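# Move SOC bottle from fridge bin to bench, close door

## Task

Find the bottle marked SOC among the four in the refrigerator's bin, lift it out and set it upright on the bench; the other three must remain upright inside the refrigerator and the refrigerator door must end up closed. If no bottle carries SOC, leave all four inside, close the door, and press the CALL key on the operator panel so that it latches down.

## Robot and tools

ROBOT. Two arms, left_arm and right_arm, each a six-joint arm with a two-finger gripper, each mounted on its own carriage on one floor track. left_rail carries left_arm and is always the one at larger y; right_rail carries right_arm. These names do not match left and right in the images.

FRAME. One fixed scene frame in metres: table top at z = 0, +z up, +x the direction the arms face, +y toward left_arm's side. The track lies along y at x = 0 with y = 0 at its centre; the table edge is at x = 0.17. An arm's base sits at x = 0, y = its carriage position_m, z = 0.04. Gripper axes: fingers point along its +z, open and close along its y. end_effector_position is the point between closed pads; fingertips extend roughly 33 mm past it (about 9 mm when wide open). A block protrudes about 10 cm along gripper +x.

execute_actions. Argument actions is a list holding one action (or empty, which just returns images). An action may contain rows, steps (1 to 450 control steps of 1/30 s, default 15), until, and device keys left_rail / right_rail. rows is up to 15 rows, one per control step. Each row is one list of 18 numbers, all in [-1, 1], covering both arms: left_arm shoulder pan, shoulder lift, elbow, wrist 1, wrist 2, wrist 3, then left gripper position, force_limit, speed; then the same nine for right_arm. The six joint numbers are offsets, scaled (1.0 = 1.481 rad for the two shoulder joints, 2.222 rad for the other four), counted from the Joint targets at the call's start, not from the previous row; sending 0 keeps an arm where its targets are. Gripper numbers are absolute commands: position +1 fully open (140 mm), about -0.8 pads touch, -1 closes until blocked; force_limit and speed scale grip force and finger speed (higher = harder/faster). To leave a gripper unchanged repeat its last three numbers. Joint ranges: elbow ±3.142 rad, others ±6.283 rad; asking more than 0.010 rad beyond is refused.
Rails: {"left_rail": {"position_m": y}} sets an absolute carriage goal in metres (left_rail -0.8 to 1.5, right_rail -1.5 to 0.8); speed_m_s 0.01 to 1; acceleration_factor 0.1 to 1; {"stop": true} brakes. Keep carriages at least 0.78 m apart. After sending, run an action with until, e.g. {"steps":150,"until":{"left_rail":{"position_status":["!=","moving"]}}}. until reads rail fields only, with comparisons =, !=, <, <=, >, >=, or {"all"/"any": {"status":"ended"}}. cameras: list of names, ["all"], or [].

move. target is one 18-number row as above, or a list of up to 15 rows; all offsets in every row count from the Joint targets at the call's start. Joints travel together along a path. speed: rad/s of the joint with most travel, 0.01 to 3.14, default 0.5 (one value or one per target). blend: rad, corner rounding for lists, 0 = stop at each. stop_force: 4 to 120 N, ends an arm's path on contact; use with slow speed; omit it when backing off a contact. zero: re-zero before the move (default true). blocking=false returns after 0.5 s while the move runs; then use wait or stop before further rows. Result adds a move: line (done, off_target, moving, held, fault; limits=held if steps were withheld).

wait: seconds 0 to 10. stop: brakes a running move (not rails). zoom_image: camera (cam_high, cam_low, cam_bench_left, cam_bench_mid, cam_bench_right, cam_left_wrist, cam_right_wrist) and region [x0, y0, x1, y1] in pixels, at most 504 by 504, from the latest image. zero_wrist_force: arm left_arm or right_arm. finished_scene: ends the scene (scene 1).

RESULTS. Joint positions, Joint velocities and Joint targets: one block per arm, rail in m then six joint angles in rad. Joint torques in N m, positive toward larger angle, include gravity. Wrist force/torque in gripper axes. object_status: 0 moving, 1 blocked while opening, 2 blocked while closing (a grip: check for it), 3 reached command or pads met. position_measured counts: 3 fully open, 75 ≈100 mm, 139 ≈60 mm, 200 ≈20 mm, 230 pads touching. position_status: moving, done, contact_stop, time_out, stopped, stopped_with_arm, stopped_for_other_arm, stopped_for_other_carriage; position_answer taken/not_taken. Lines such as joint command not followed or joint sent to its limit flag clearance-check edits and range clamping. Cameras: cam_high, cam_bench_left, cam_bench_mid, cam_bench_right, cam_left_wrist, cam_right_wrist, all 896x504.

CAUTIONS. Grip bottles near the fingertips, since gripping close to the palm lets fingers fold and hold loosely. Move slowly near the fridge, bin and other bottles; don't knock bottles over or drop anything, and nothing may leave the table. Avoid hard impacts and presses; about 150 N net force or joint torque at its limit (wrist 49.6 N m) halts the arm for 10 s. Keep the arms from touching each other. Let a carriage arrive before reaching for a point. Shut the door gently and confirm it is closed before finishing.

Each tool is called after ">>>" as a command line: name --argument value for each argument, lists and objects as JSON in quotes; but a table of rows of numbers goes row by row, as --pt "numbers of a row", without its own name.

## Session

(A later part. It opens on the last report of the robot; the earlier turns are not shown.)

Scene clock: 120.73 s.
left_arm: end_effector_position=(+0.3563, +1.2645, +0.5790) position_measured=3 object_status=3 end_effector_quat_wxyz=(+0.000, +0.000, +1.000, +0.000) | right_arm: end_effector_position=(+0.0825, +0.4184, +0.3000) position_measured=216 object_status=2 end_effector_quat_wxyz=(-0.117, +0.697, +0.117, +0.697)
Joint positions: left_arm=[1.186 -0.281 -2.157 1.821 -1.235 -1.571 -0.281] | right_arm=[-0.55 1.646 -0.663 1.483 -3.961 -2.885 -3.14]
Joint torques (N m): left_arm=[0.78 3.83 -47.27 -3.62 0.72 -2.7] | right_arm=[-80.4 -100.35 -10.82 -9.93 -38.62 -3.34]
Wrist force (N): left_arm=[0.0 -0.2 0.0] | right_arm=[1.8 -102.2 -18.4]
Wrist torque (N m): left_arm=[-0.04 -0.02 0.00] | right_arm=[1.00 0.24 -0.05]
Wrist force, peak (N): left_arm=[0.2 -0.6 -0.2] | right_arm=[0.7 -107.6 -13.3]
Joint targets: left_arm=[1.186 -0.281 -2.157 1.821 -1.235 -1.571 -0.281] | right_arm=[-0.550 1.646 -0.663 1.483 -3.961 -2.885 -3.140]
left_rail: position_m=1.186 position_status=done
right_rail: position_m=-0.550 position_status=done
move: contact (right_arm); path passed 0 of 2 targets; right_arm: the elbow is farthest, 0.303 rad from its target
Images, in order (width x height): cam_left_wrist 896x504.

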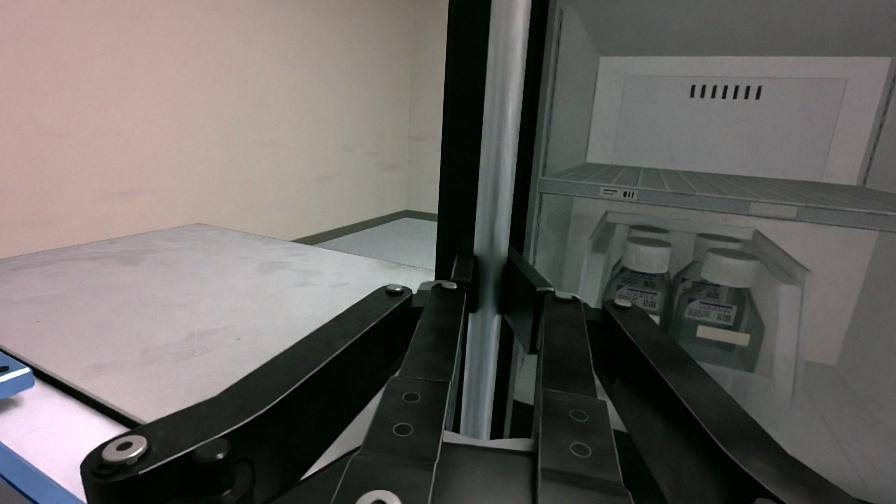

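>>> move --target '[0,0,0,0,0,0,1,1,1,0.0022,0.007,-0.0115,0.0065,-0.0015,0,-0.97,1,-1]' --speed 0.05

Scene clock: 123.80 s.
left_arm: end_effector_position=(+0.3563, +1.2645, +0.5790) position_measured=3 object_status=3 end_effector_quat_wxyz=(+0.000, +0.000, +1.000, +0.000) | right_arm: end_effector_position=(+0.0793, +0.4271, +0.3009) position_measured=216 object_status=2 end_effector_quat_wxyz=(-0.117, +0.697, +0.116, +0.697) end_effector_velocity=(-0.005, +0.009, +0.001) end_effector_angular_velocity=(-0.002, +0.000, +0.018)
Joint positions: left_arm=[1.186 -0.281 -2.157 1.821 -1.235 -1.571 -0.281] | right_arm=[-0.55 1.649 -0.653 1.458 -3.947 -2.888 -3.14]
Joint velocities: left_arm=[within noise] | right_arm=[0.001 0.003 0.001 -0.006 0.008 0.015 0]
Joint torques (N m): left_arm=[2.24 5.58 -47.14 -3.85 0.53 -2.31] | right_arm=[96.97 -111.59 -82.16 13.71 40.97 -3.14]
Wrist force (N): left_arm=[-0.3 -0.1 -0.1] | right_arm=[-23.2 129.8 26.8]
Wrist torque (N m): left_arm=[-0.02 0.06 0.00] | right_arm=[1.61 -0.16 -0.12]
Wrist force, peak (N): left_arm=[-0.1 -0.3 -0.5] | right_arm=[-22.5 139.1 27.4]
Joint targets: left_arm=[1.186 -0.281 -2.157 1.821 -1.235 -1.571 -0.281] | right_arm=[-0.550 1.650 -0.653 1.457 -3.946 -2.888 -3.140]
left_rail: position_m=1.186 position_status=done
right_rail: position_m=-0.550 position_status=done
move: done

>>> move --target '[0,0,0,0,0,0,1,1,1,-0.0012,-0.0039,0.0064,-0.0036,0.0008,0,-0.97,1,-1]' --speed 0.05

Scene clock: 125.63 s.
left_arm: end_effector_position=(+0.3563, +1.2645, +0.5790) position_measured=3 object_status=3 end_effector_quat_wxyz=(+0.000, +0.000, +1.000, +0.000) | right_arm: end_effector_position=(+0.0805, +0.4230, +0.3006) position_measured=216 object_status=2 end_effector_quat_wxyz=(-0.118, +0.697, +0.117, +0.697)
Joint positions: left_arm=[1.186 -0.281 -2.157 1.821 -1.235 -1.571 -0.281] | right_arm=[-0.55 1.648 -0.659 1.471 -3.954 -2.886 -3.14]
Joint torques (N m): left_arm=[1.26 2.5 -47.9 -3.38 0.97 -2.3] | right_arm=[-30.47 -140.45 -24.53 -7.54 -10.53 -3.14]
Wrist force (N): left_arm=[0.1 -0.3 0.1] | right_arm=[-12.6 -19.9 -3.6]
Wrist torque (N m): left_arm=[-0.06 -0.03 0.00] | right_arm=[1.01 -0.10 -0.08]
Wrist force, peak (N): left_arm=[-0.1 -0.6 -0.2] | right_arm=[-26.3 113.1 22.4]
Joint targets: left_arm=[1.186 -0.281 -2.157 1.821 -1.235 -1.571 -0.281] | right_arm=[-0.550 1.648 -0.659 1.472 -3.954 -2.886 -3.140]
left_rail: position_m=1.186 position_status=done
right_rail: position_m=-0.550 position_status=done
move: done

>>> execute_actions --actions '[{"rows":[[0,0,0,0,0,0,1,1,1,0,0,0,0,0,0,0.2,1,-1]],"steps":75}]' --cameras '["cam_left_wrist"]'

>>> move --target '[0,0,0,0,0,0,1,1,1,0.0905,0.0016,-0.0023,0.001,-0.0609,0,0.2,1,-1]' --speed 0.1 --cameras '["cam_left_wrist","cam_bench_left"]'

Scene clock: 143.93 s.
left_arm: end_effector_position=(+0.3563, +1.2645, +0.5790) position_measured=3 object_status=3 end_effector_quat_wxyz=(+0.000, +0.000, +1.000, +0.000) | right_arm: end_effector_position=(+0.0809, +0.4225, +0.3005) position_measured=104 object_status=3 end_effector_quat_wxyz=(-0.117, +0.697, +0.116, +0.697)
Joint positions: left_arm=[1.186 -0.281 -2.157 1.821 -1.235 -1.571 -0.281] | right_arm=[-0.55 1.648 -0.659 1.472 -3.954 -2.886 -3.14]
Joint torques (N m): left_arm=[0.61 5.79 -48.17 -3.18 1.03 -2.4] | right_arm=[12.57 -94.26 -40.42 2.43 2.89 -3.39]
Wrist force (N): left_arm=[0.0 0.3 -0.2] | right_arm=[2.9 2.7 -1.5]
Wrist torque (N m): left_arm=[0.06 -0.01 0.00] | right_arm=[0.59 -0.52 -0.04]
Wrist force, peak (N): left_arm=[-0.1 -0.5 -0.7] | right_arm=[-10.0 -39.1 -7.4]
Joint targets: left_arm=[1.186 -0.281 -2.157 1.821 -1.235 -1.571 -0.281] | right_arm=[-0.550 1.648 -0.659 1.472 -3.954 -2.886 -3.140]
left_rail: position_m=1.186 position_status=done
right_rail: position_m=-0.550 position_status=done
Images, in order (width x height): cam_left_wrist 896x504.

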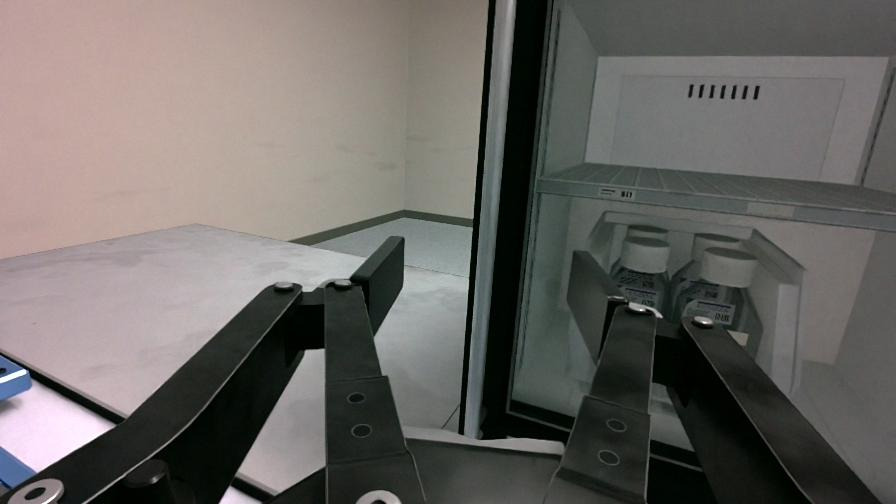

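Scene clock: 145.80 s.
left_arm: end_effector_position=(+0.3563, +1.2645, +0.5790) position_measured=3 object_status=3 end_effector_quat_wxyz=(+0.000, +0.000, +1.000, +0.000) | right_arm: end_effector_position=(-0.0320, +0.3842, +0.3004) position_measured=104 object_status=3 end_effector_quat_wxyz=(-0.117, +0.698, +0.116, +0.697)
Joint positions: left_arm=[1.186 -0.281 -2.157 1.821 -1.235 -1.571 -0.281] | right_arm=[-0.55 1.781 -0.656 1.467 -3.952 -3.021 -3.14]
Joint torques (N m): left_arm=[1.75 1.76 -48.22 -3.01 0.69 -2.96] | right_arm=[16.45 -94.24 -40.47 2.9 -3.01 -3.49]
Wrist force (N): left_arm=[0.1 -0.3 0.0] | right_arm=[2.8 2.8 -1.7]
Wrist torque (N m): left_arm=[-0.05 -0.02 0.00] | right_arm=[0.61 -0.60 -0.04]
Wrist force, peak (N): left_arm=[-0.1 -0.7 -0.1] | right_arm=[3.3 3.1 -1.5]
Joint targets: left_arm=[1.186 -0.281 -2.157 1.821 -1.235 -1.571 -0.281] | right_arm=[-0.550 1.782 -0.656 1.467 -3.952 -3.022 -3.140]
left_rail: position_m=1.186 position_status=done
right_rail: position_m=-0.550 position_status=done
move: done
Images, in order (width x height): cam_bench_left 896x504, cam_left_wrist 896x504.

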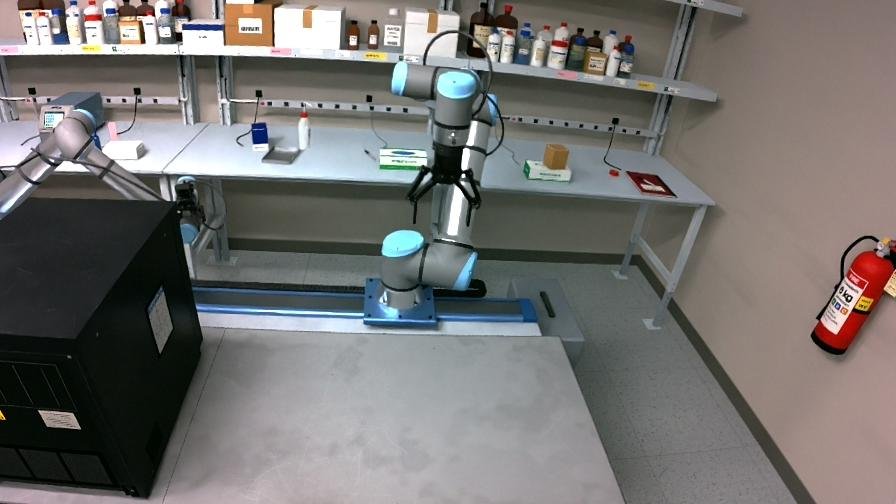

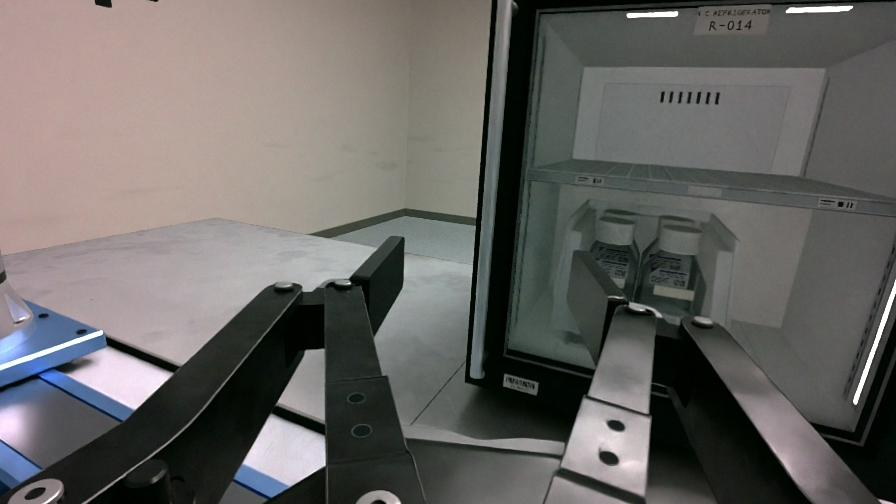

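>>> zoom_image --camera "cam_left_wrist" --region '[440, 0, 896, 450]'

>>> zoom_image --camera "cam_left_wrist" --region '[560, 190, 760, 340]'

Scaled by 1.105 from the camera's 896x504 image, which has a finer 1280x720 frame.

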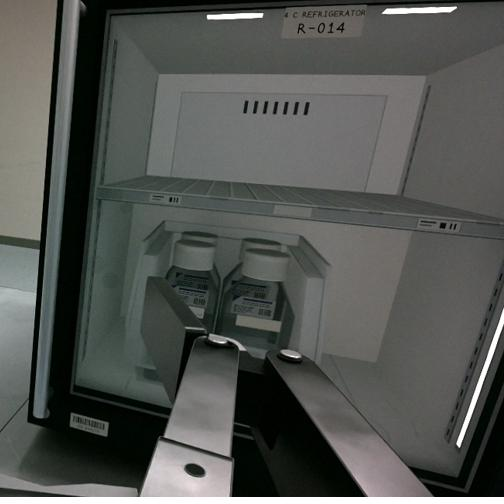

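Scaled by 2.520 from the camera's 896x504 image, which has a finer 1280x720 frame.

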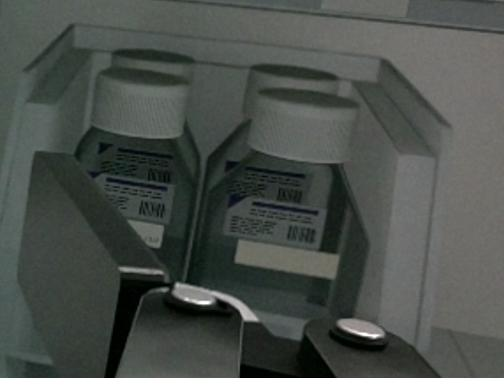

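>>> move --target '[0,0,0,0,0,0,1,1,1,-0.2001,0.0744,-0.11,0.0601,0.0473,0,0.2,-1,-1]' --speed 0.15 --stop_force 12

>>> execute_actions --actions '[{"rows":[[0,0,0,0,0,0,1,1,1,0,0,0,0,0,0,-1,0,-1]],"steps":100}]' --cameras '["cam_left_wrist"]'

Scene clock: 162.40 s.
left_arm: end_effector_position=(+0.3563, +1.2645, +0.5790) position_measured=3 object_status=3 end_effector_quat_wxyz=(+0.000, +0.000, +1.000, +0.000) | right_arm: end_effector_position=(+0.2464, +0.4781, +0.3013) position_measured=104 object_status=3 end_effector_quat_wxyz=(-0.050, +0.705, +0.048, +0.705)
Joint positions: left_arm=[1.186 -0.281 -2.157 1.821 -1.235 -1.571 -0.281] | right_arm=[-0.55 1.485 -0.546 1.222 -3.819 -2.916 -3.14]
Joint torques (N m): left_arm=[2.28 6.95 -46.91 -2.82 1.08 -2.94] | right_arm=[-18.23 -103.62 -44.88 2.39 2.85 -3.77]
Wrist force (N): left_arm=[0.0 -0.2 -0.1] | right_arm=[2.9 2.6 -1.6]
Wrist torque (N m): left_arm=[-0.03 -0.02 0.00] | right_arm=[0.63 -0.55 0.01]
Wrist force, peak (N): left_arm=[-0.1 -0.6 -0.3] | right_arm=[2.7 2.7 -4.0]
Joint targets: left_arm=[1.186 -0.281 -2.157 1.821 -1.235 -1.571 -0.281] | right_arm=[-0.550 1.485 -0.546 1.222 -3.819 -2.916 -3.140]
left_rail: position_m=1.186 position_status=done
right_rail: position_m=-0.550 position_status=done
move: done

Scene clock: 165.93 s.
left_arm: end_effector_position=(+0.3563, +1.2645, +0.5790) position_measured=3 object_status=3 end_effector_quat_wxyz=(+0.000, +0.000, +1.000, +0.000) | right_arm: end_effector_position=(+0.2464, +0.4780, +0.3013) position_measured=210 object_status=2 end_effector_quat_wxyz=(-0.050, +0.705, +0.048, +0.705)
Joint positions: left_arm=[1.186 -0.281 -2.157 1.821 -1.235 -1.571 -0.281] | right_arm=[-0.55 1.485 -0.546 1.222 -3.819 -2.916 -3.14]
Joint torques (N m): left_arm=[3.31 6.37 -47.99 -3.3 1.27 -2.6] | right_arm=[-17.51 -116.83 -24.12 -6.99 -12.78 -3.34]
Wrist force (N): left_arm=[0.2 0.0 -0.1] | right_arm=[2.2 -25.6 -9.0]
Wrist torque (N m): left_arm=[0.00 -0.06 0.00] | right_arm=[0.78 -0.59 -0.14]
Wrist force, peak (N): left_arm=[-0.1 -0.5 -0.4] | right_arm=[2.9 21.7 -27.6]
Joint targets: left_arm=[1.186 -0.281 -2.157 1.821 -1.235 -1.571 -0.281] | right_arm=[-0.550 1.485 -0.546 1.222 -3.819 -2.916 -3.140]
left_rail: position_m=1.186 position_status=done
right_rail: position_m=-0.550 position_status=done
Images, in order (width x height): cam_left_wrist 896x504.

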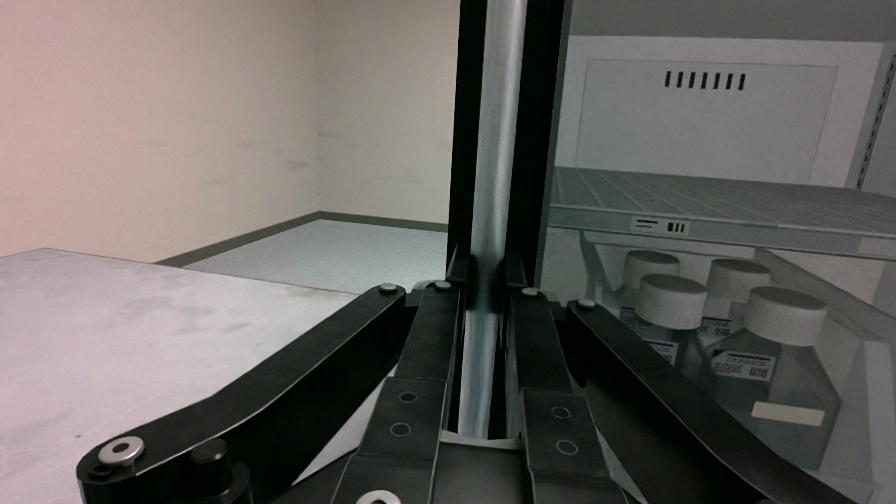

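>>> move --pt "0 0 0 0 0 0 1 1 1 0.0561 -0.0381 0.0557 -0.0302 0.0097 0 -1 0 -1" --pt "0 0 0 0 0 0 1 1 1 0.1124 -0.0814 0.1198 -0.0655 0.0194 0 -1 0 -1" --speed 0.1 --blend '[0.04,0]' --stop_force 60 --cameras '["cam_left_wrist"]'

Scene clock: 173.13 s.
left_arm: end_effector_position=(+0.3563, +1.2645, +0.5790) position_measured=3 object_status=3 end_effector_quat_wxyz=(+0.000, +0.000, +1.000, +0.000) | right_arm: end_effector_position=(+0.0759, +0.4202, +0.3011) position_measured=210 object_status=2 end_effector_quat_wxyz=(-0.124, +0.696, +0.122, +0.696)
Joint positions: left_arm=[1.186 -0.281 -2.157 1.821 -1.235 -1.571 -0.281] | right_arm=[-0.55 1.652 -0.667 1.488 -3.964 -2.873 -3.14]
Joint torques (N m): left_arm=[5.08 4.09 -47.3 -3.07 0.8 -2.72] | right_arm=[25.31 -125.3 -27.78 -2.94 5.64 -3.6]
Wrist force (N): left_arm=[0.1 -0.1 -0.3] | right_arm=[4.1 12.5 1.5]
Wrist torque (N m): left_arm=[-0.03 -0.03 -0.01] | right_arm=[1.09 -0.99 -0.18]
Wrist force, peak (N): left_arm=[-0.4 -0.5 -0.4] | right_arm=[3.7 -37.3 14.3]
Joint targets: left_arm=[1.186 -0.281 -2.157 1.821 -1.235 -1.571 -0.281] | right_arm=[-0.550 1.652 -0.667 1.488 -3.964 -2.873 -3.140]
left_rail: position_m=1.186 position_status=done
right_rail: position_m=-0.550 position_status=done
move: done
Images, in order (width x height): cam_left_wrist 896x504.

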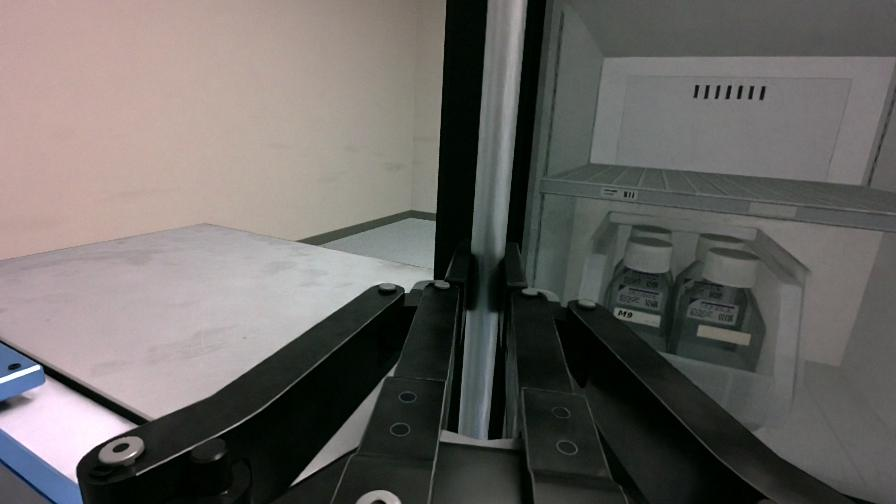

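>>> move --pt "0 0 0 0 0 0 1 1 1 0.0683 -0.0604 0.0915 -0.0512 0.0173 0 -1 0 -1" --pt "0 0 0 0 0 0 1 1 1 0.1341 -0.1222 0.1897 -0.1082 0.0363 0 -1 0 -1" --speed 0.12 --blend '[0.05,0]' --stop_force 60

Scene clock: 179.23 s.
left_arm: end_effector_position=(+0.3563, +1.2645, +0.5790) position_measured=3 object_status=3 end_effector_quat_wxyz=(+0.000, +0.000, +1.000, +0.000) | right_arm: end_effector_position=(-0.0807, +0.2593, +0.3009) position_measured=215 object_status=2 end_effector_quat_wxyz=(-0.219, +0.673, +0.218, +0.672)
Joint positions: left_arm=[1.186 -0.281 -2.157 1.821 -1.235 -1.571 -0.281] | right_arm=[-0.55 1.851 -0.848 1.91 -4.205 -2.793 -3.14]
Joint torques (N m): left_arm=[1.06 5.93 -48.44 -2.85 1.25 -2.48] | right_arm=[35.39 -113.28 -28.29 -3.41 11.21 -4.01]
Wrist force (N): left_arm=[-0.1 0.0 0.0] | right_arm=[-8.2 28.3 9.6]
Wrist torque (N m): left_arm=[0.00 0.01 -0.01] | right_arm=[0.95 -1.00 -0.08]
Wrist force, peak (N): left_arm=[0.0 -0.7 -0.1] | right_arm=[-8.0 28.6 9.5]
Joint targets: left_arm=[1.186 -0.281 -2.157 1.821 -1.235 -1.571 -0.281] | right_arm=[-0.550 1.851 -0.848 1.910 -4.205 -2.793 -3.140]
left_rail: position_m=1.186 position_status=done
right_rail: position_m=-0.550 position_status=done
move: done

>>> move --pt "0 0 0 0 0 0 1 1 1 0.0615 -0.0569 0.0978 -0.0599 0.014 0 -1 0 -1" --pt "0 0 0 0 0 0 1 1 1 0.1224 -0.1031 0.19 -0.1214 0.0127 0 -1 0 -1" --speed 0.12 --blend '[0.05,0]' --stop_force 60 --cameras '["all"]'

Scene clock: 185.53 s.
left_arm: end_effector_position=(+0.3563, +1.2645, +0.5790) position_measured=3 object_status=3 end_effector_quat_wxyz=(+0.000, +0.000, +1.000, +0.000) | right_arm: end_effector_position=(-0.1143, +0.1788, +0.3003) position_measured=226 object_status=2 end_effector_quat_wxyz=(-0.251, +0.661, +0.250, +0.661)
Joint positions: left_arm=[1.186 -0.281 -2.157 1.821 -1.235 -1.571 -0.281] | right_arm=[-0.55 1.921 -0.913 2.079 -4.308 -2.769 -3.14]
Joint torques (N m): left_arm=[1.91 8.06 -49.17 -2.83 1.39 -2.57] | right_arm=[-13.58 -61.48 -28.86 2.69 -1.1 -3.69]
Wrist force (N): left_arm=[0.0 0.0 -0.1] | right_arm=[5.4 9.4 1.8]
Wrist torque (N m): left_arm=[0.01 0.00 -0.01] | right_arm=[0.83 -1.03 -0.08]
Wrist force, peak (N): left_arm=[-0.2 -0.5 -0.4] | right_arm=[-8.4 28.6 9.5]
Joint targets: left_arm=[1.186 -0.281 -2.157 1.821 -1.235 -1.571 -0.281] | right_arm=[-0.550 1.921 -0.913 2.079 -4.308 -2.769 -3.140]
left_rail: position_m=1.186 position_status=done
right_rail: position_m=-0.550 position_status=done
move: held (right_arm; a check stopped the path); path passed 0 of 2 targets; limits=held; right_arm: the elbow is farthest, 0.253 rad from its target
joint command not followed: on one or more control steps a check withheld the commanded joint targets of the right arm, and it was not sent them on those steps.
cause: the commanded joint targets, or the way to them, would bring two parts of the arm too close to each other (its gripper and another part of the arm, with joints 5 (wrist 1) to 7 (wrist 3) between them, 2 mm apart when it was first held).

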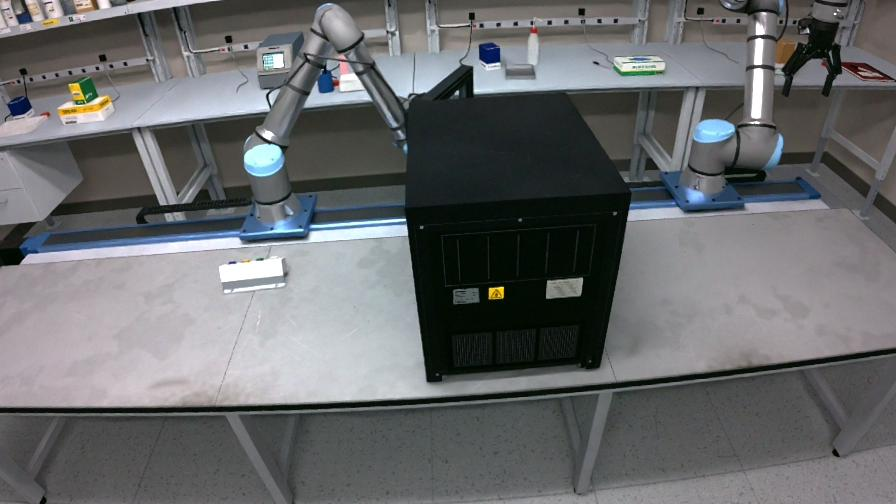

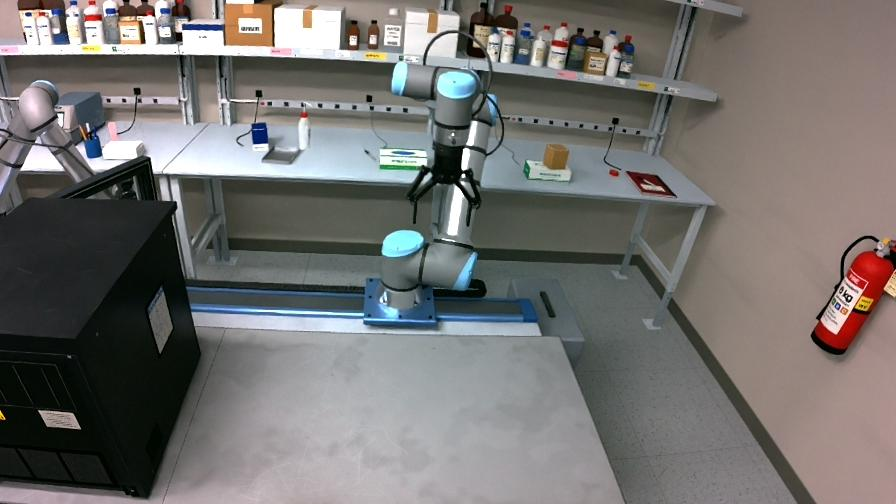

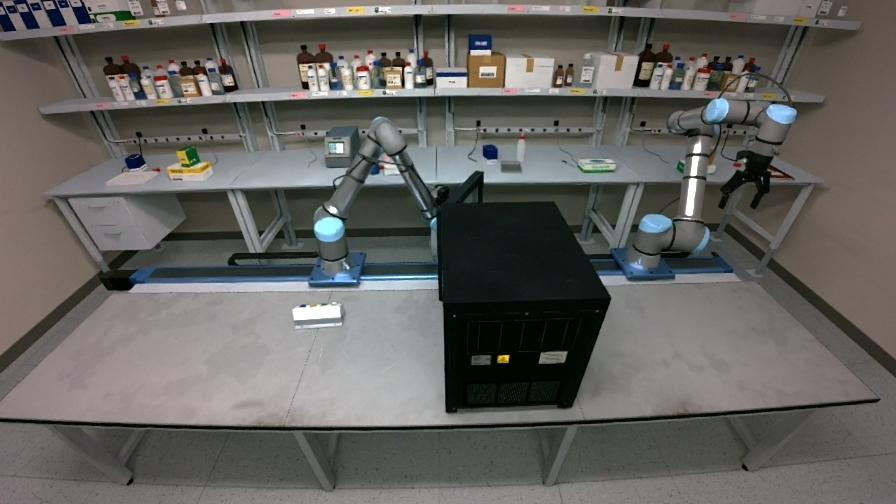

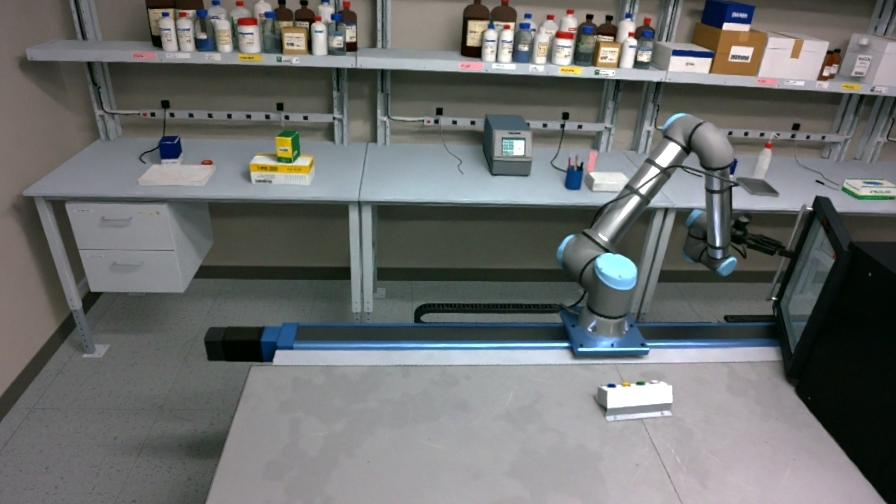

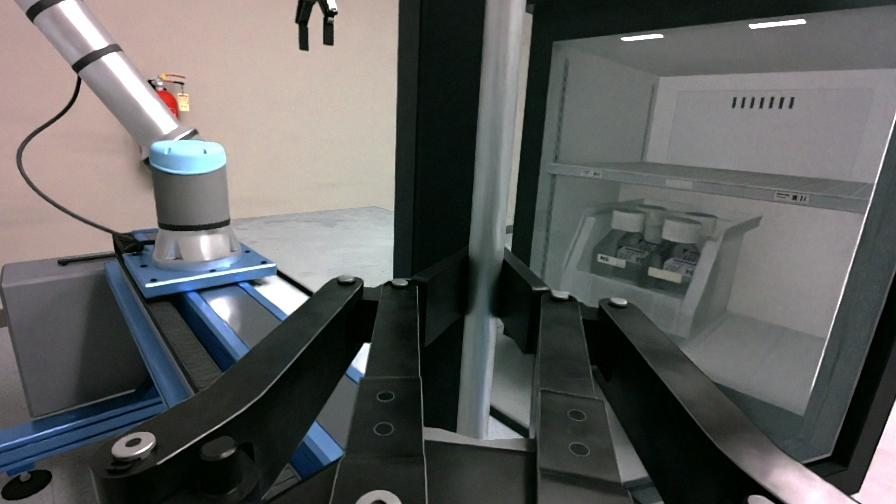

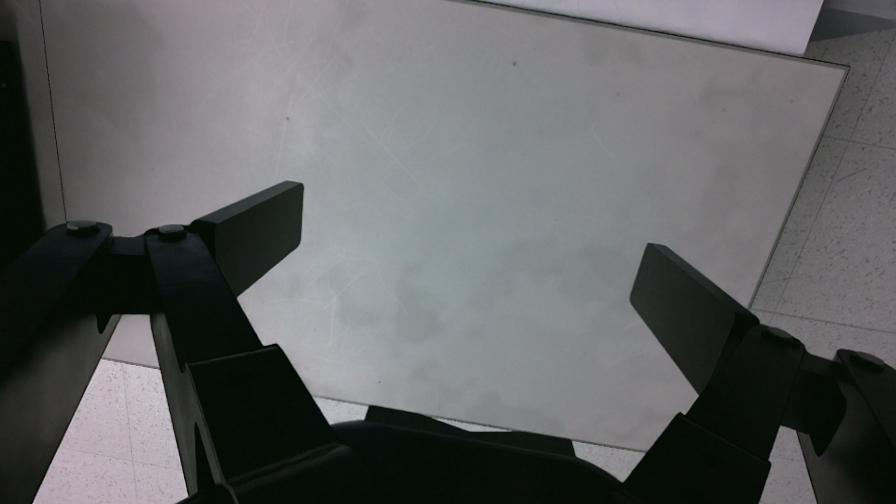

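>>> zoom_image --camera "cam_left_wrist" --region '[560, 190, 760, 300]'

Scaled by 2.520 from the camera's 896x504 image, which has a finer 1280x720 frame.

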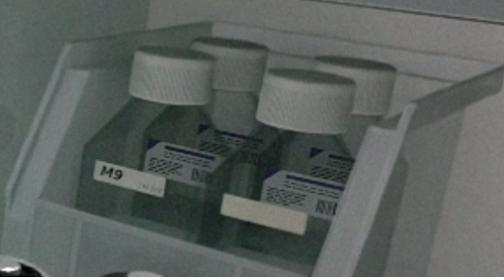

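>>> execute_actions --actions '[{"left_rail":{"position_m":1.48},"steps":120,"until":{"left_rail":{"position_status":["!=","moving"]}}}]'

>>> move --target '[1,0.1593,-0.82,-0.2,-0.2,0.0632,1,1,1,0,0,0,0,0,0,-1,0,-1]' --speed 1.0

>>> move --target '[0.3174,0,-0.8716,-0.3352,-0.187,0.0633,1,1,1,0,0,0,0,0,0,-1,0,-1]' --speed 0.8 --cameras '["cam_bench_left","cam_right_wrist"]'

Scene clock: 212.07 s.
left_arm: end_effector_position=(+0.3563, +1.5586, +0.5790) position_measured=3 object_status=3 end_effector_quat_wxyz=(+0.000, +0.000, +1.000, +0.000) | right_arm: end_effector_position=(-0.1143, +0.1787, +0.3003) position_measured=226 object_status=2 end_effector_quat_wxyz=(-0.251, +0.661, +0.250, +0.661)
Joint positions: left_arm=[1.48 -0.281 -2.157 1.821 -1.235 -1.571 -0.281] | right_arm=[-0.55 1.921 -0.913 2.079 -4.308 -2.769 -3.14]
Joint torques (N m): left_arm=[2.46 7.2 -48.31 -3.05 0.66 -2.37] | right_arm=[-11.33 -61.54 -28.61 2.34 -1.17 -3.66]
Wrist force (N): left_arm=[0.2 -0.1 -0.1] | right_arm=[5.4 9.3 2.7]
Wrist torque (N m): left_arm=[-0.02 -0.04 0.00] | right_arm=[0.83 -0.99 -0.08]
Wrist force, peak (N): left_arm=[0.2 2.7 -0.2] | right_arm=[5.9 9.9 2.1]
Joint targets: left_arm=[1.480 -0.281 -2.157 1.821 -1.235 -1.571 -0.281] | right_arm=[-0.550 1.921 -0.913 2.079 -4.308 -2.769 -3.140]
Tool commands: left_gripper/position=+1.0 left_gripper/force_limit=+1.0 left_gripper/speed=+1.0 right_gripper/position=-1.0 right_gripper/force_limit=+0.0 right_gripper/speed=-1.0
left_rail: position_m=1.480 position_status=done
right_rail: position_m=-0.550 position_status=done

Scene clock: 214.80 s.
left_arm: end_effector_position=(-0.0925, +1.3186, +1.5767) position_measured=3 object_status=3 end_effector_quat_wxyz=(+0.774, -0.173, +0.520, +0.319) | right_arm: end_effector_position=(-0.1143, +0.1787, +0.3003) position_measured=226 object_status=2 end_effector_quat_wxyz=(-0.251, +0.661, +0.250, +0.661)
Joint positions: left_arm=[1.48 1.2 -1.921 -0.001 -1.679 -2.015 -0.14] | right_arm=[-0.55 1.921 -0.913 2.079 -4.308 -2.769 -3.14]
Joint torques (N m): left_arm=[12.36 67.41 9.83 -4.52 -2.1 2.76] | right_arm=[-12.98 -61.55 -28.52 2.26 -1.12 -3.66]
Wrist force (N): left_arm=[-1.9 1.0 2.0] | right_arm=[5.5 9.0 2.2]
Wrist torque (N m): left_arm=[0.71 0.86 0.13] | right_arm=[0.77 -1.01 -0.08]
Wrist force, peak (N): left_arm=[-3.6 -3.0 -1.4] | right_arm=[5.8 9.5 2.3]
Joint targets: left_arm=[1.480 1.201 -1.921 -0.001 -1.679 -2.015 -0.140] | right_arm=[-0.550 1.921 -0.913 2.079 -4.308 -2.769 -3.140]
left_rail: position_m=1.480 position_status=done
right_rail: position_m=-0.550 position_status=done
move: done

Scene clock: 218.10 s.
left_arm: end_effector_position=(+0.1698, +0.6292, +0.3012) position_measured=3 object_status=3 end_effector_quat_wxyz=(+0.213, +0.674, -0.213, +0.675) | right_arm: end_effector_position=(-0.1143, +0.1787, +0.3003) position_measured=226 object_status=2 end_effector_quat_wxyz=(-0.251, +0.661, +0.250, +0.661)
Joint positions: left_arm=[1.48 1.671 -1.921 -1.937 -2.424 -2.431 0.001] | right_arm=[-0.55 1.921 -0.913 2.079 -4.308 -2.769 -3.14]
Joint torques (N m): left_arm=[12.64 71.59 28.35 -0.81 -3.28 2.7] | right_arm=[-11.29 -62.35 -28.66 2.2 -1.35 -3.6]
Wrist force (N): left_arm=[-1.5 0.0 0.4] | right_arm=[5.6 9.3 2.3]
Wrist torque (N m): left_arm=[0.27 0.33 -0.43] | right_arm=[0.84 -1.05 -0.08]
Wrist force, peak (N): left_arm=[-1.3 3.4 6.1] | right_arm=[5.7 9.5 2.4]
Joint targets: left_arm=[1.480 1.671 -1.921 -1.938 -2.424 -2.431 0.001] | right_arm=[-0.550 1.921 -0.913 2.079 -4.308 -2.769 -3.140]
left_rail: position_m=1.480 position_status=done
right_rail: position_m=-0.550 position_status=done
move: done
Images, in order (width x height): cam_bench_left 896x504, cam_right_wrist 896x504.

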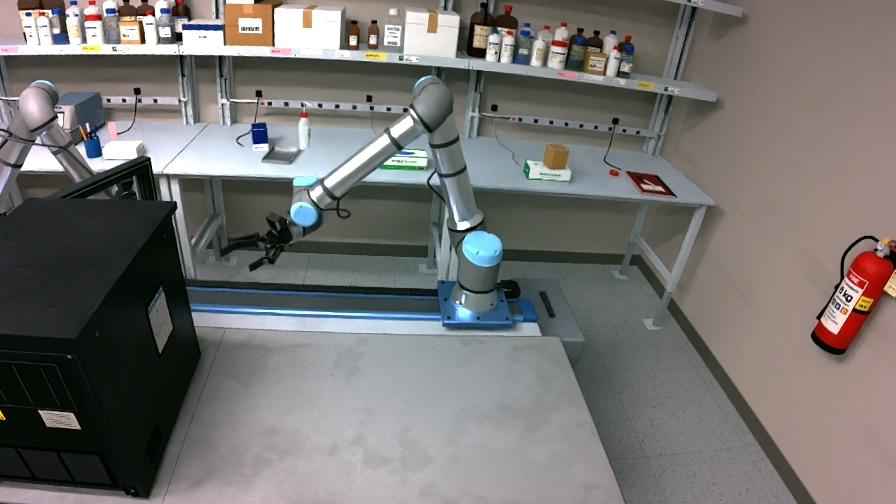

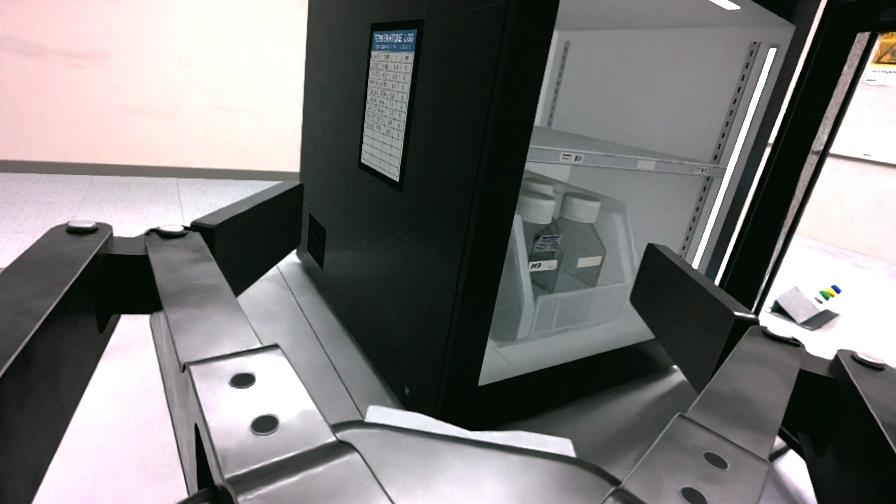

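>>> execute_actions --actions '[{"left_rail":{"position_m":1.28},"steps":120,"until":{"left_rail":{"position_status":["!=","moving"]}}}]' --cameras '["cam_right_wrist"]'

>>> zoom_image --camera "cam_right_wrist" --region '[400, 150, 660, 350]'

Scene clock: 220.60 s.
left_arm: end_effector_position=(+0.1699, +0.4295, +0.3010) position_measured=3 object_status=3 end_effector_quat_wxyz=(+0.213, +0.674, -0.213, +0.675) | right_arm: end_effector_position=(-0.1143, +0.1787, +0.3003) position_measured=226 object_status=2 end_effector_quat_wxyz=(-0.251, +0.661, +0.250, +0.661)
Joint positions: left_arm=[1.28 1.671 -1.921 -1.938 -2.424 -2.431 0.001] | right_arm=[-0.55 1.921 -0.913 2.079 -4.308 -2.769 -3.14]
Joint torques (N m): left_arm=[-3.28 67.04 31.55 3.08 -0.11 2.01] | right_arm=[-12.54 -62.53 -28.04 2.45 -1.2 -3.6]
Wrist force (N): left_arm=[-1.4 0.2 0.7] | right_arm=[5.2 9.3 2.1]
Wrist torque (N m): left_arm=[0.30 0.31 -0.43] | right_arm=[0.83 -0.97 -0.08]
Wrist force, peak (N): left_arm=[-1.6 1.9 1.9] | right_arm=[5.7 9.5 2.4]
Joint targets: left_arm=[1.280 1.671 -1.921 -1.938 -2.424 -2.431 0.001] | right_arm=[-0.550 1.921 -0.913 2.079 -4.308 -2.769 -3.140]
Tool commands: left_gripper/position=+1.0 left_gripper/force_limit=+1.0 left_gripper/speed=+1.0 right_gripper/position=-1.0 right_gripper/force_limit=+0.0 right_gripper/speed=-1.0
left_rail: position_m=1.280 position_status=done
right_rail: position_m=-0.550 position_status=done
Images, in order (width x height): cam_right_wrist 896x504.

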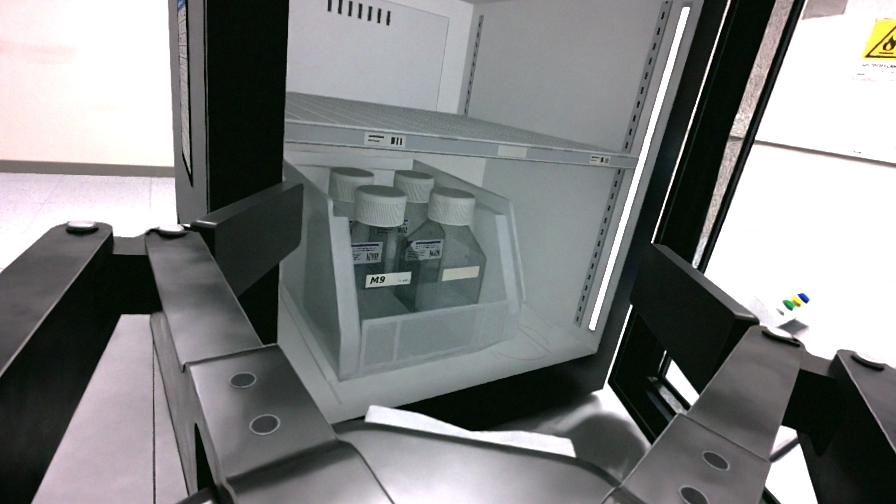

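Scaled by 1.938 from the camera's 896x504 image, which has a finer 1280x720 frame.

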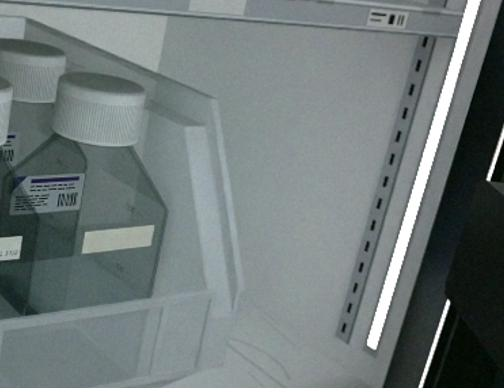

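>>> zoom_image --camera "cam_right_wrist" --region '[310, 150, 500, 320]'

Scaled by 2.653 from the camera's 896x504 image, which has a finer 1280x720 frame.

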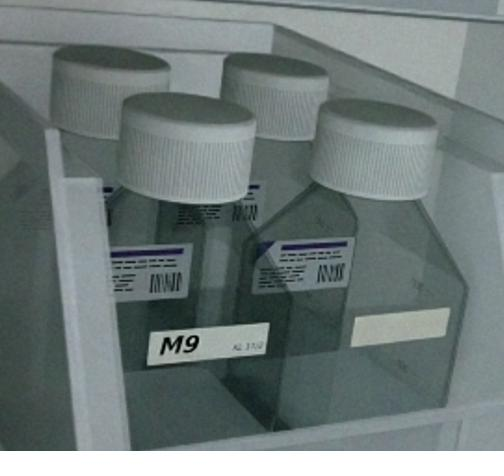

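>>> execute_actions --actions '[{"left_rail":{"position_m":1.2},"steps":120,"until":{"left_rail":{"position_status":["!=","moving"]}}}]'

>>> move --target '[0.0982,-0.0475,-0.0048,0.0364,-0.0521,0,0,-1,0,0,0,0,0,0,0,-1,0,-1]' --speed 0.2 --cameras '["cam_right_wrist"]'

>>> zoom_image --camera "cam_right_wrist" --region '[260, 60, 664, 340]'

Scene clock: 240.77 s.
left_arm: end_effector_position=(+0.1698, +0.3495, +0.3009) position_measured=3 object_status=3 end_effector_quat_wxyz=(+0.213, +0.674, -0.213, +0.675) | right_arm: end_effector_position=(-0.1143, +0.1787, +0.3003) position_measured=226 object_status=2 end_effector_quat_wxyz=(-0.251, +0.661, +0.250, +0.661)
Joint positions: left_arm=[1.2 1.671 -1.921 -1.938 -2.424 -2.431 0.001] | right_arm=[-0.55 1.921 -0.913 2.079 -4.308 -2.769 -3.14]
Joint torques (N m): left_arm=[4.54 68.38 38.35 4.43 1.73 0.13] | right_arm=[-10.83 -62.4 -27.64 2.51 -1.24 -3.6]
Wrist force (N): left_arm=[-1.3 0.1 0.8] | right_arm=[5.4 9.5 2.6]
Wrist torque (N m): left_arm=[0.28 0.28 -0.42] | right_arm=[0.87 -0.99 -0.08]
Wrist force, peak (N): left_arm=[-1.3 2.1 2.3] | right_arm=[5.5 9.8 2.4]
Joint targets: left_arm=[1.200 1.671 -1.921 -1.938 -2.424 -2.431 0.001] | right_arm=[-0.550 1.921 -0.913 2.079 -4.308 -2.769 -3.140]
Tool commands: left_gripper/position=+1.0 left_gripper/force_limit=+1.0 left_gripper/speed=+1.0 right_gripper/position=-1.0 right_gripper/force_limit=+0.0 right_gripper/speed=-1.0
left_rail: position_m=1.200 position_status=done
right_rail: position_m=-0.550 position_status=done

Scene clock: 242.13 s.
left_arm: end_effector_position=(+0.3086, +0.4112, +0.2512) position_measured=129 object_status=3 end_effector_quat_wxyz=(+0.123, +0.696, -0.123, +0.696) | right_arm: end_effector_position=(-0.1143, +0.1787, +0.3003) position_measured=226 object_status=2 end_effector_quat_wxyz=(-0.251, +0.661, +0.250, +0.661)
Joint positions: left_arm=[1.2 1.816 -1.991 -1.948 -2.344 -2.546 0.001] | right_arm=[-0.55 1.921 -0.913 2.079 -4.308 -2.769 -3.14]
Joint torques (N m): left_arm=[11.41 57.77 27.33 5.17 -3.4 -0.23] | right_arm=[-11.63 -61.6 -27.86 2.33 -1.19 -3.63]
Wrist force (N): left_arm=[-1.5 -0.1 0.4] | right_arm=[5.2 9.2 1.9]
Wrist torque (N m): left_arm=[0.23 0.29 -0.42] | right_arm=[0.81 -1.00 -0.08]
Wrist force, peak (N): left_arm=[-2.4 -0.9 1.8] | right_arm=[5.6 9.5 2.1]
Joint targets: left_arm=[1.200 1.816 -1.991 -1.948 -2.343 -2.546 0.001] | right_arm=[-0.550 1.921 -0.913 2.079 -4.308 -2.769 -3.140]
left_rail: position_m=1.200 position_status=done
right_rail: position_m=-0.550 position_status=done
move: done
Images, in order (width x height): cam_right_wrist 896x504.

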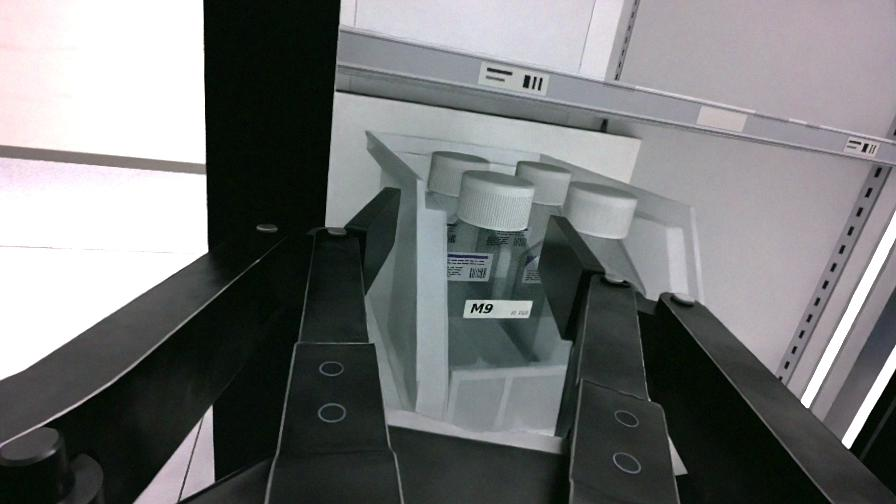

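Scaled by 1.248 from the camera's 896x504 image, which has a finer 1280x720 frame.

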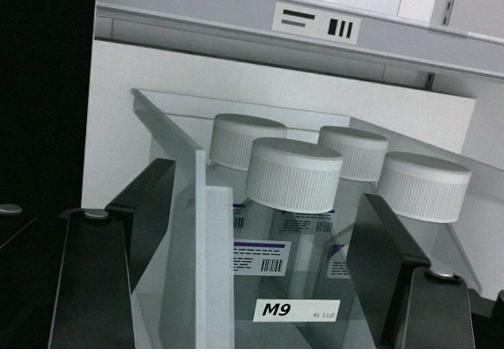

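>>> move --target '[-0.0147,-0.0898,0.1011,-0.0413,-0.0098,0,0,-1,0,0,0,0,0,0,0,-1,0,-1]' --speed 0.15 --cameras '["cam_right_wrist"]'

>>> zoom_image --camera "cam_right_wrist" --region '[260, 60, 664, 340]'

Scene clock: 254.07 s.
left_arm: end_effector_position=(+0.3182, +0.3069, +0.2511) position_measured=129 object_status=3 end_effector_quat_wxyz=(+0.123, +0.696, -0.123, +0.696) | right_arm: end_effector_position=(-0.1143, +0.1787, +0.3003) position_measured=226 object_status=2 end_effector_quat_wxyz=(-0.251, +0.661, +0.250, +0.661)
Joint positions: left_arm=[1.2 1.795 -2.124 -1.724 -2.435 -2.568 0.001] | right_arm=[-0.55 1.921 -0.913 2.079 -4.308 -2.769 -3.14]
Joint torques (N m): left_arm=[-8.28 72.14 44.22 -1.85 -3.05 -1.44] | right_arm=[-10.34 -61.95 -27.52 2.36 -1.1 -3.54]
Wrist force (N): left_arm=[-1.5 -0.4 0.6] | right_arm=[5.4 8.8 2.2]
Wrist torque (N m): left_arm=[0.16 0.30 -0.42] | right_arm=[0.73 -1.04 -0.08]
Wrist force, peak (N): left_arm=[-2.0 -1.1 -0.2] | right_arm=[5.7 9.5 2.6]
Joint targets: left_arm=[1.200 1.795 -2.124 -1.724 -2.435 -2.568 0.001] | right_arm=[-0.550 1.921 -0.913 2.079 -4.308 -2.769 -3.140]
left_rail: position_m=1.200 position_status=done
right_rail: position_m=-0.550 position_status=done
move: done
Images, in order (width x height): cam_right_wrist 896x504.

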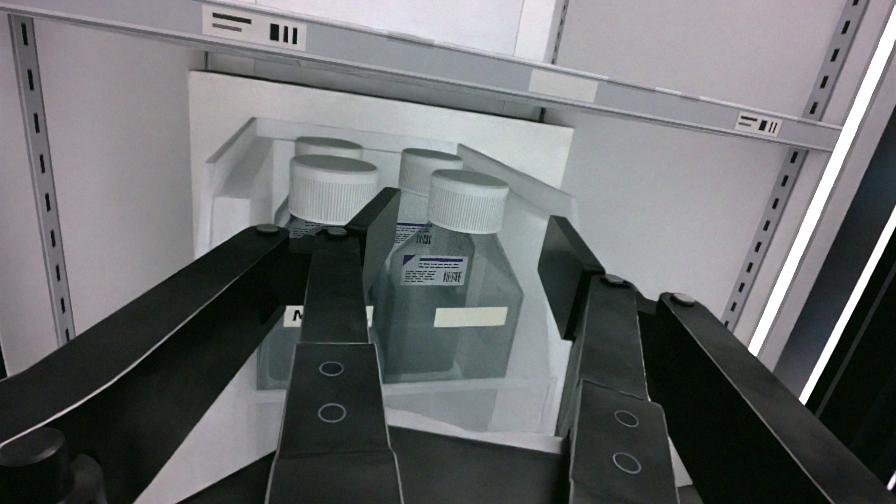

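Scaled by 1.248 from the camera's 896x504 image, which has a finer 1280x720 frame.

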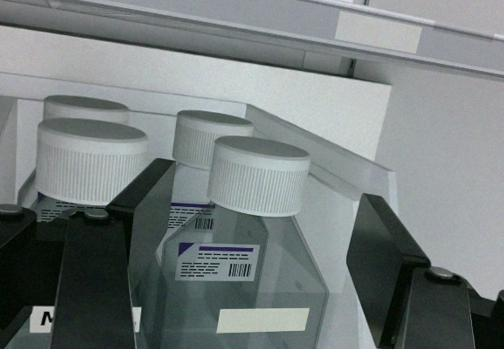

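>>> move --target '[0.0438,-0.0208,0.0243,-0.0105,0.0292,0,0.06,-1,0,0,0,0,0,0,0,-1,0,-1]' --speed 0.05 --stop_force 6 --cameras '["cam_right_wrist"]'

Scene clock: 259.97 s.
left_arm: end_effector_position=(+0.3755, +0.2849, +0.2511) position_measured=122 object_status=3 end_effector_quat_wxyz=(+0.123, +0.696, -0.123, +0.696) | right_arm: end_effector_position=(-0.1143, +0.1787, +0.3003) position_measured=226 object_status=2 end_effector_quat_wxyz=(-0.251, +0.661, +0.250, +0.661)
Joint positions: left_arm=[1.2 1.86 -2.155 -1.67 -2.458 -2.503 0.001] | right_arm=[-0.55 1.921 -0.913 2.079 -4.308 -2.769 -3.14]
Joint torques (N m): left_arm=[11.02 75.49 45.39 -1.79 2.87 -2] | right_arm=[-9.99 -62.62 -27.23 2.27 -1.3 -3.5]
Wrist force (N): left_arm=[-1.4 0.0 0.5] | right_arm=[5.5 9.4 2.0]
Wrist torque (N m): left_arm=[0.24 0.28 -0.42] | right_arm=[0.86 -1.01 -0.07]
Wrist force, peak (N): left_arm=[-1.9 0.2 1.1] | right_arm=[5.6 9.6 2.1]
Joint targets: left_arm=[1.200 1.860 -2.155 -1.670 -2.458 -2.503 0.001] | right_arm=[-0.550 1.921 -0.913 2.079 -4.308 -2.769 -3.140]
left_rail: position_m=1.200 position_status=done
right_rail: position_m=-0.550 position_status=done
move: done
Images, in order (width x height): cam_right_wrist 896x504.

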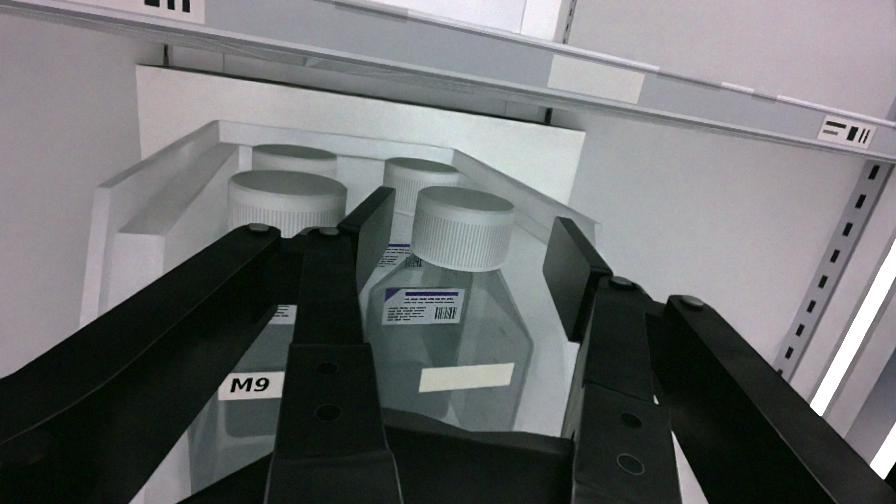

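>>> move --target '[0.0245,-0.012,0.014,-0.0062,0.0163,0,0.06,-1,0,0,0,0,0,0,0,-1,0,-1]' --speed 0.04 --stop_force 6 --cameras '["cam_right_wrist"]'

Scene clock: 264.37 s.
left_arm: end_effector_position=(+0.4088, +0.2745, +0.2509) position_measured=122 object_status=3 end_effector_quat_wxyz=(+0.123, +0.696, -0.123, +0.696) | right_arm: end_effector_position=(-0.1143, +0.1787, +0.3003) position_measured=226 object_status=2 end_effector_quat_wxyz=(-0.251, +0.661, +0.250, +0.661)
Joint positions: left_arm=[1.2 1.896 -2.173 -1.639 -2.472 -2.467 0.001] | right_arm=[-0.55 1.921 -0.913 2.079 -4.308 -2.769 -3.14]
Joint torques (N m): left_arm=[13.03 77.85 45.89 -1.42 2.74 -2.18] | right_arm=[-11.62 -63.71 -26.93 2.21 -0.23 -3.47]
Wrist force (N): left_arm=[-1.6 -1.4 -1.8] | right_arm=[5.5 8.8 1.9]
Wrist torque (N m): left_arm=[0.13 0.28 -0.40] | right_arm=[0.85 -1.07 -0.08]
Wrist force, peak (N): left_arm=[-1.3 -2.5 -3.1] | right_arm=[5.3 9.8 2.4]
Joint targets: left_arm=[1.200 1.896 -2.173 -1.639 -2.472 -2.467 0.001] | right_arm=[-0.550 1.921 -0.913 2.079 -4.308 -2.769 -3.140]
left_rail: position_m=1.200 position_status=done
right_rail: position_m=-0.550 position_status=done
move: done
Images, in order (width x height): cam_right_wrist 896x504.

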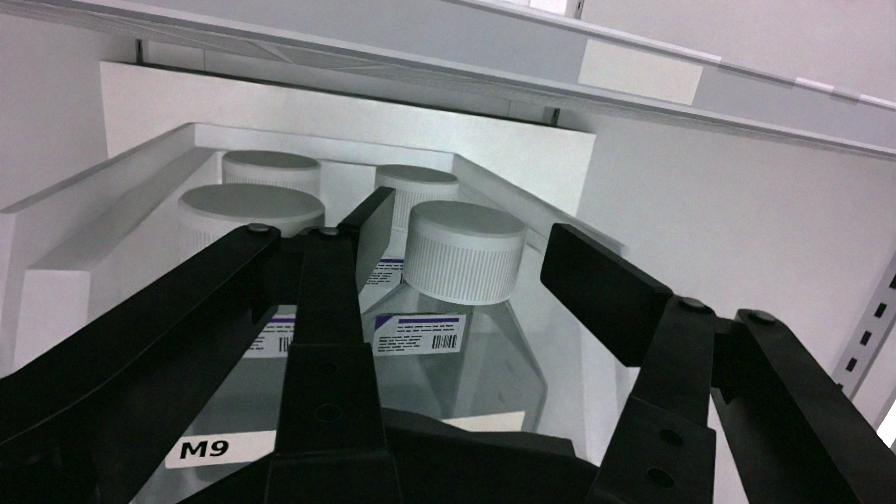

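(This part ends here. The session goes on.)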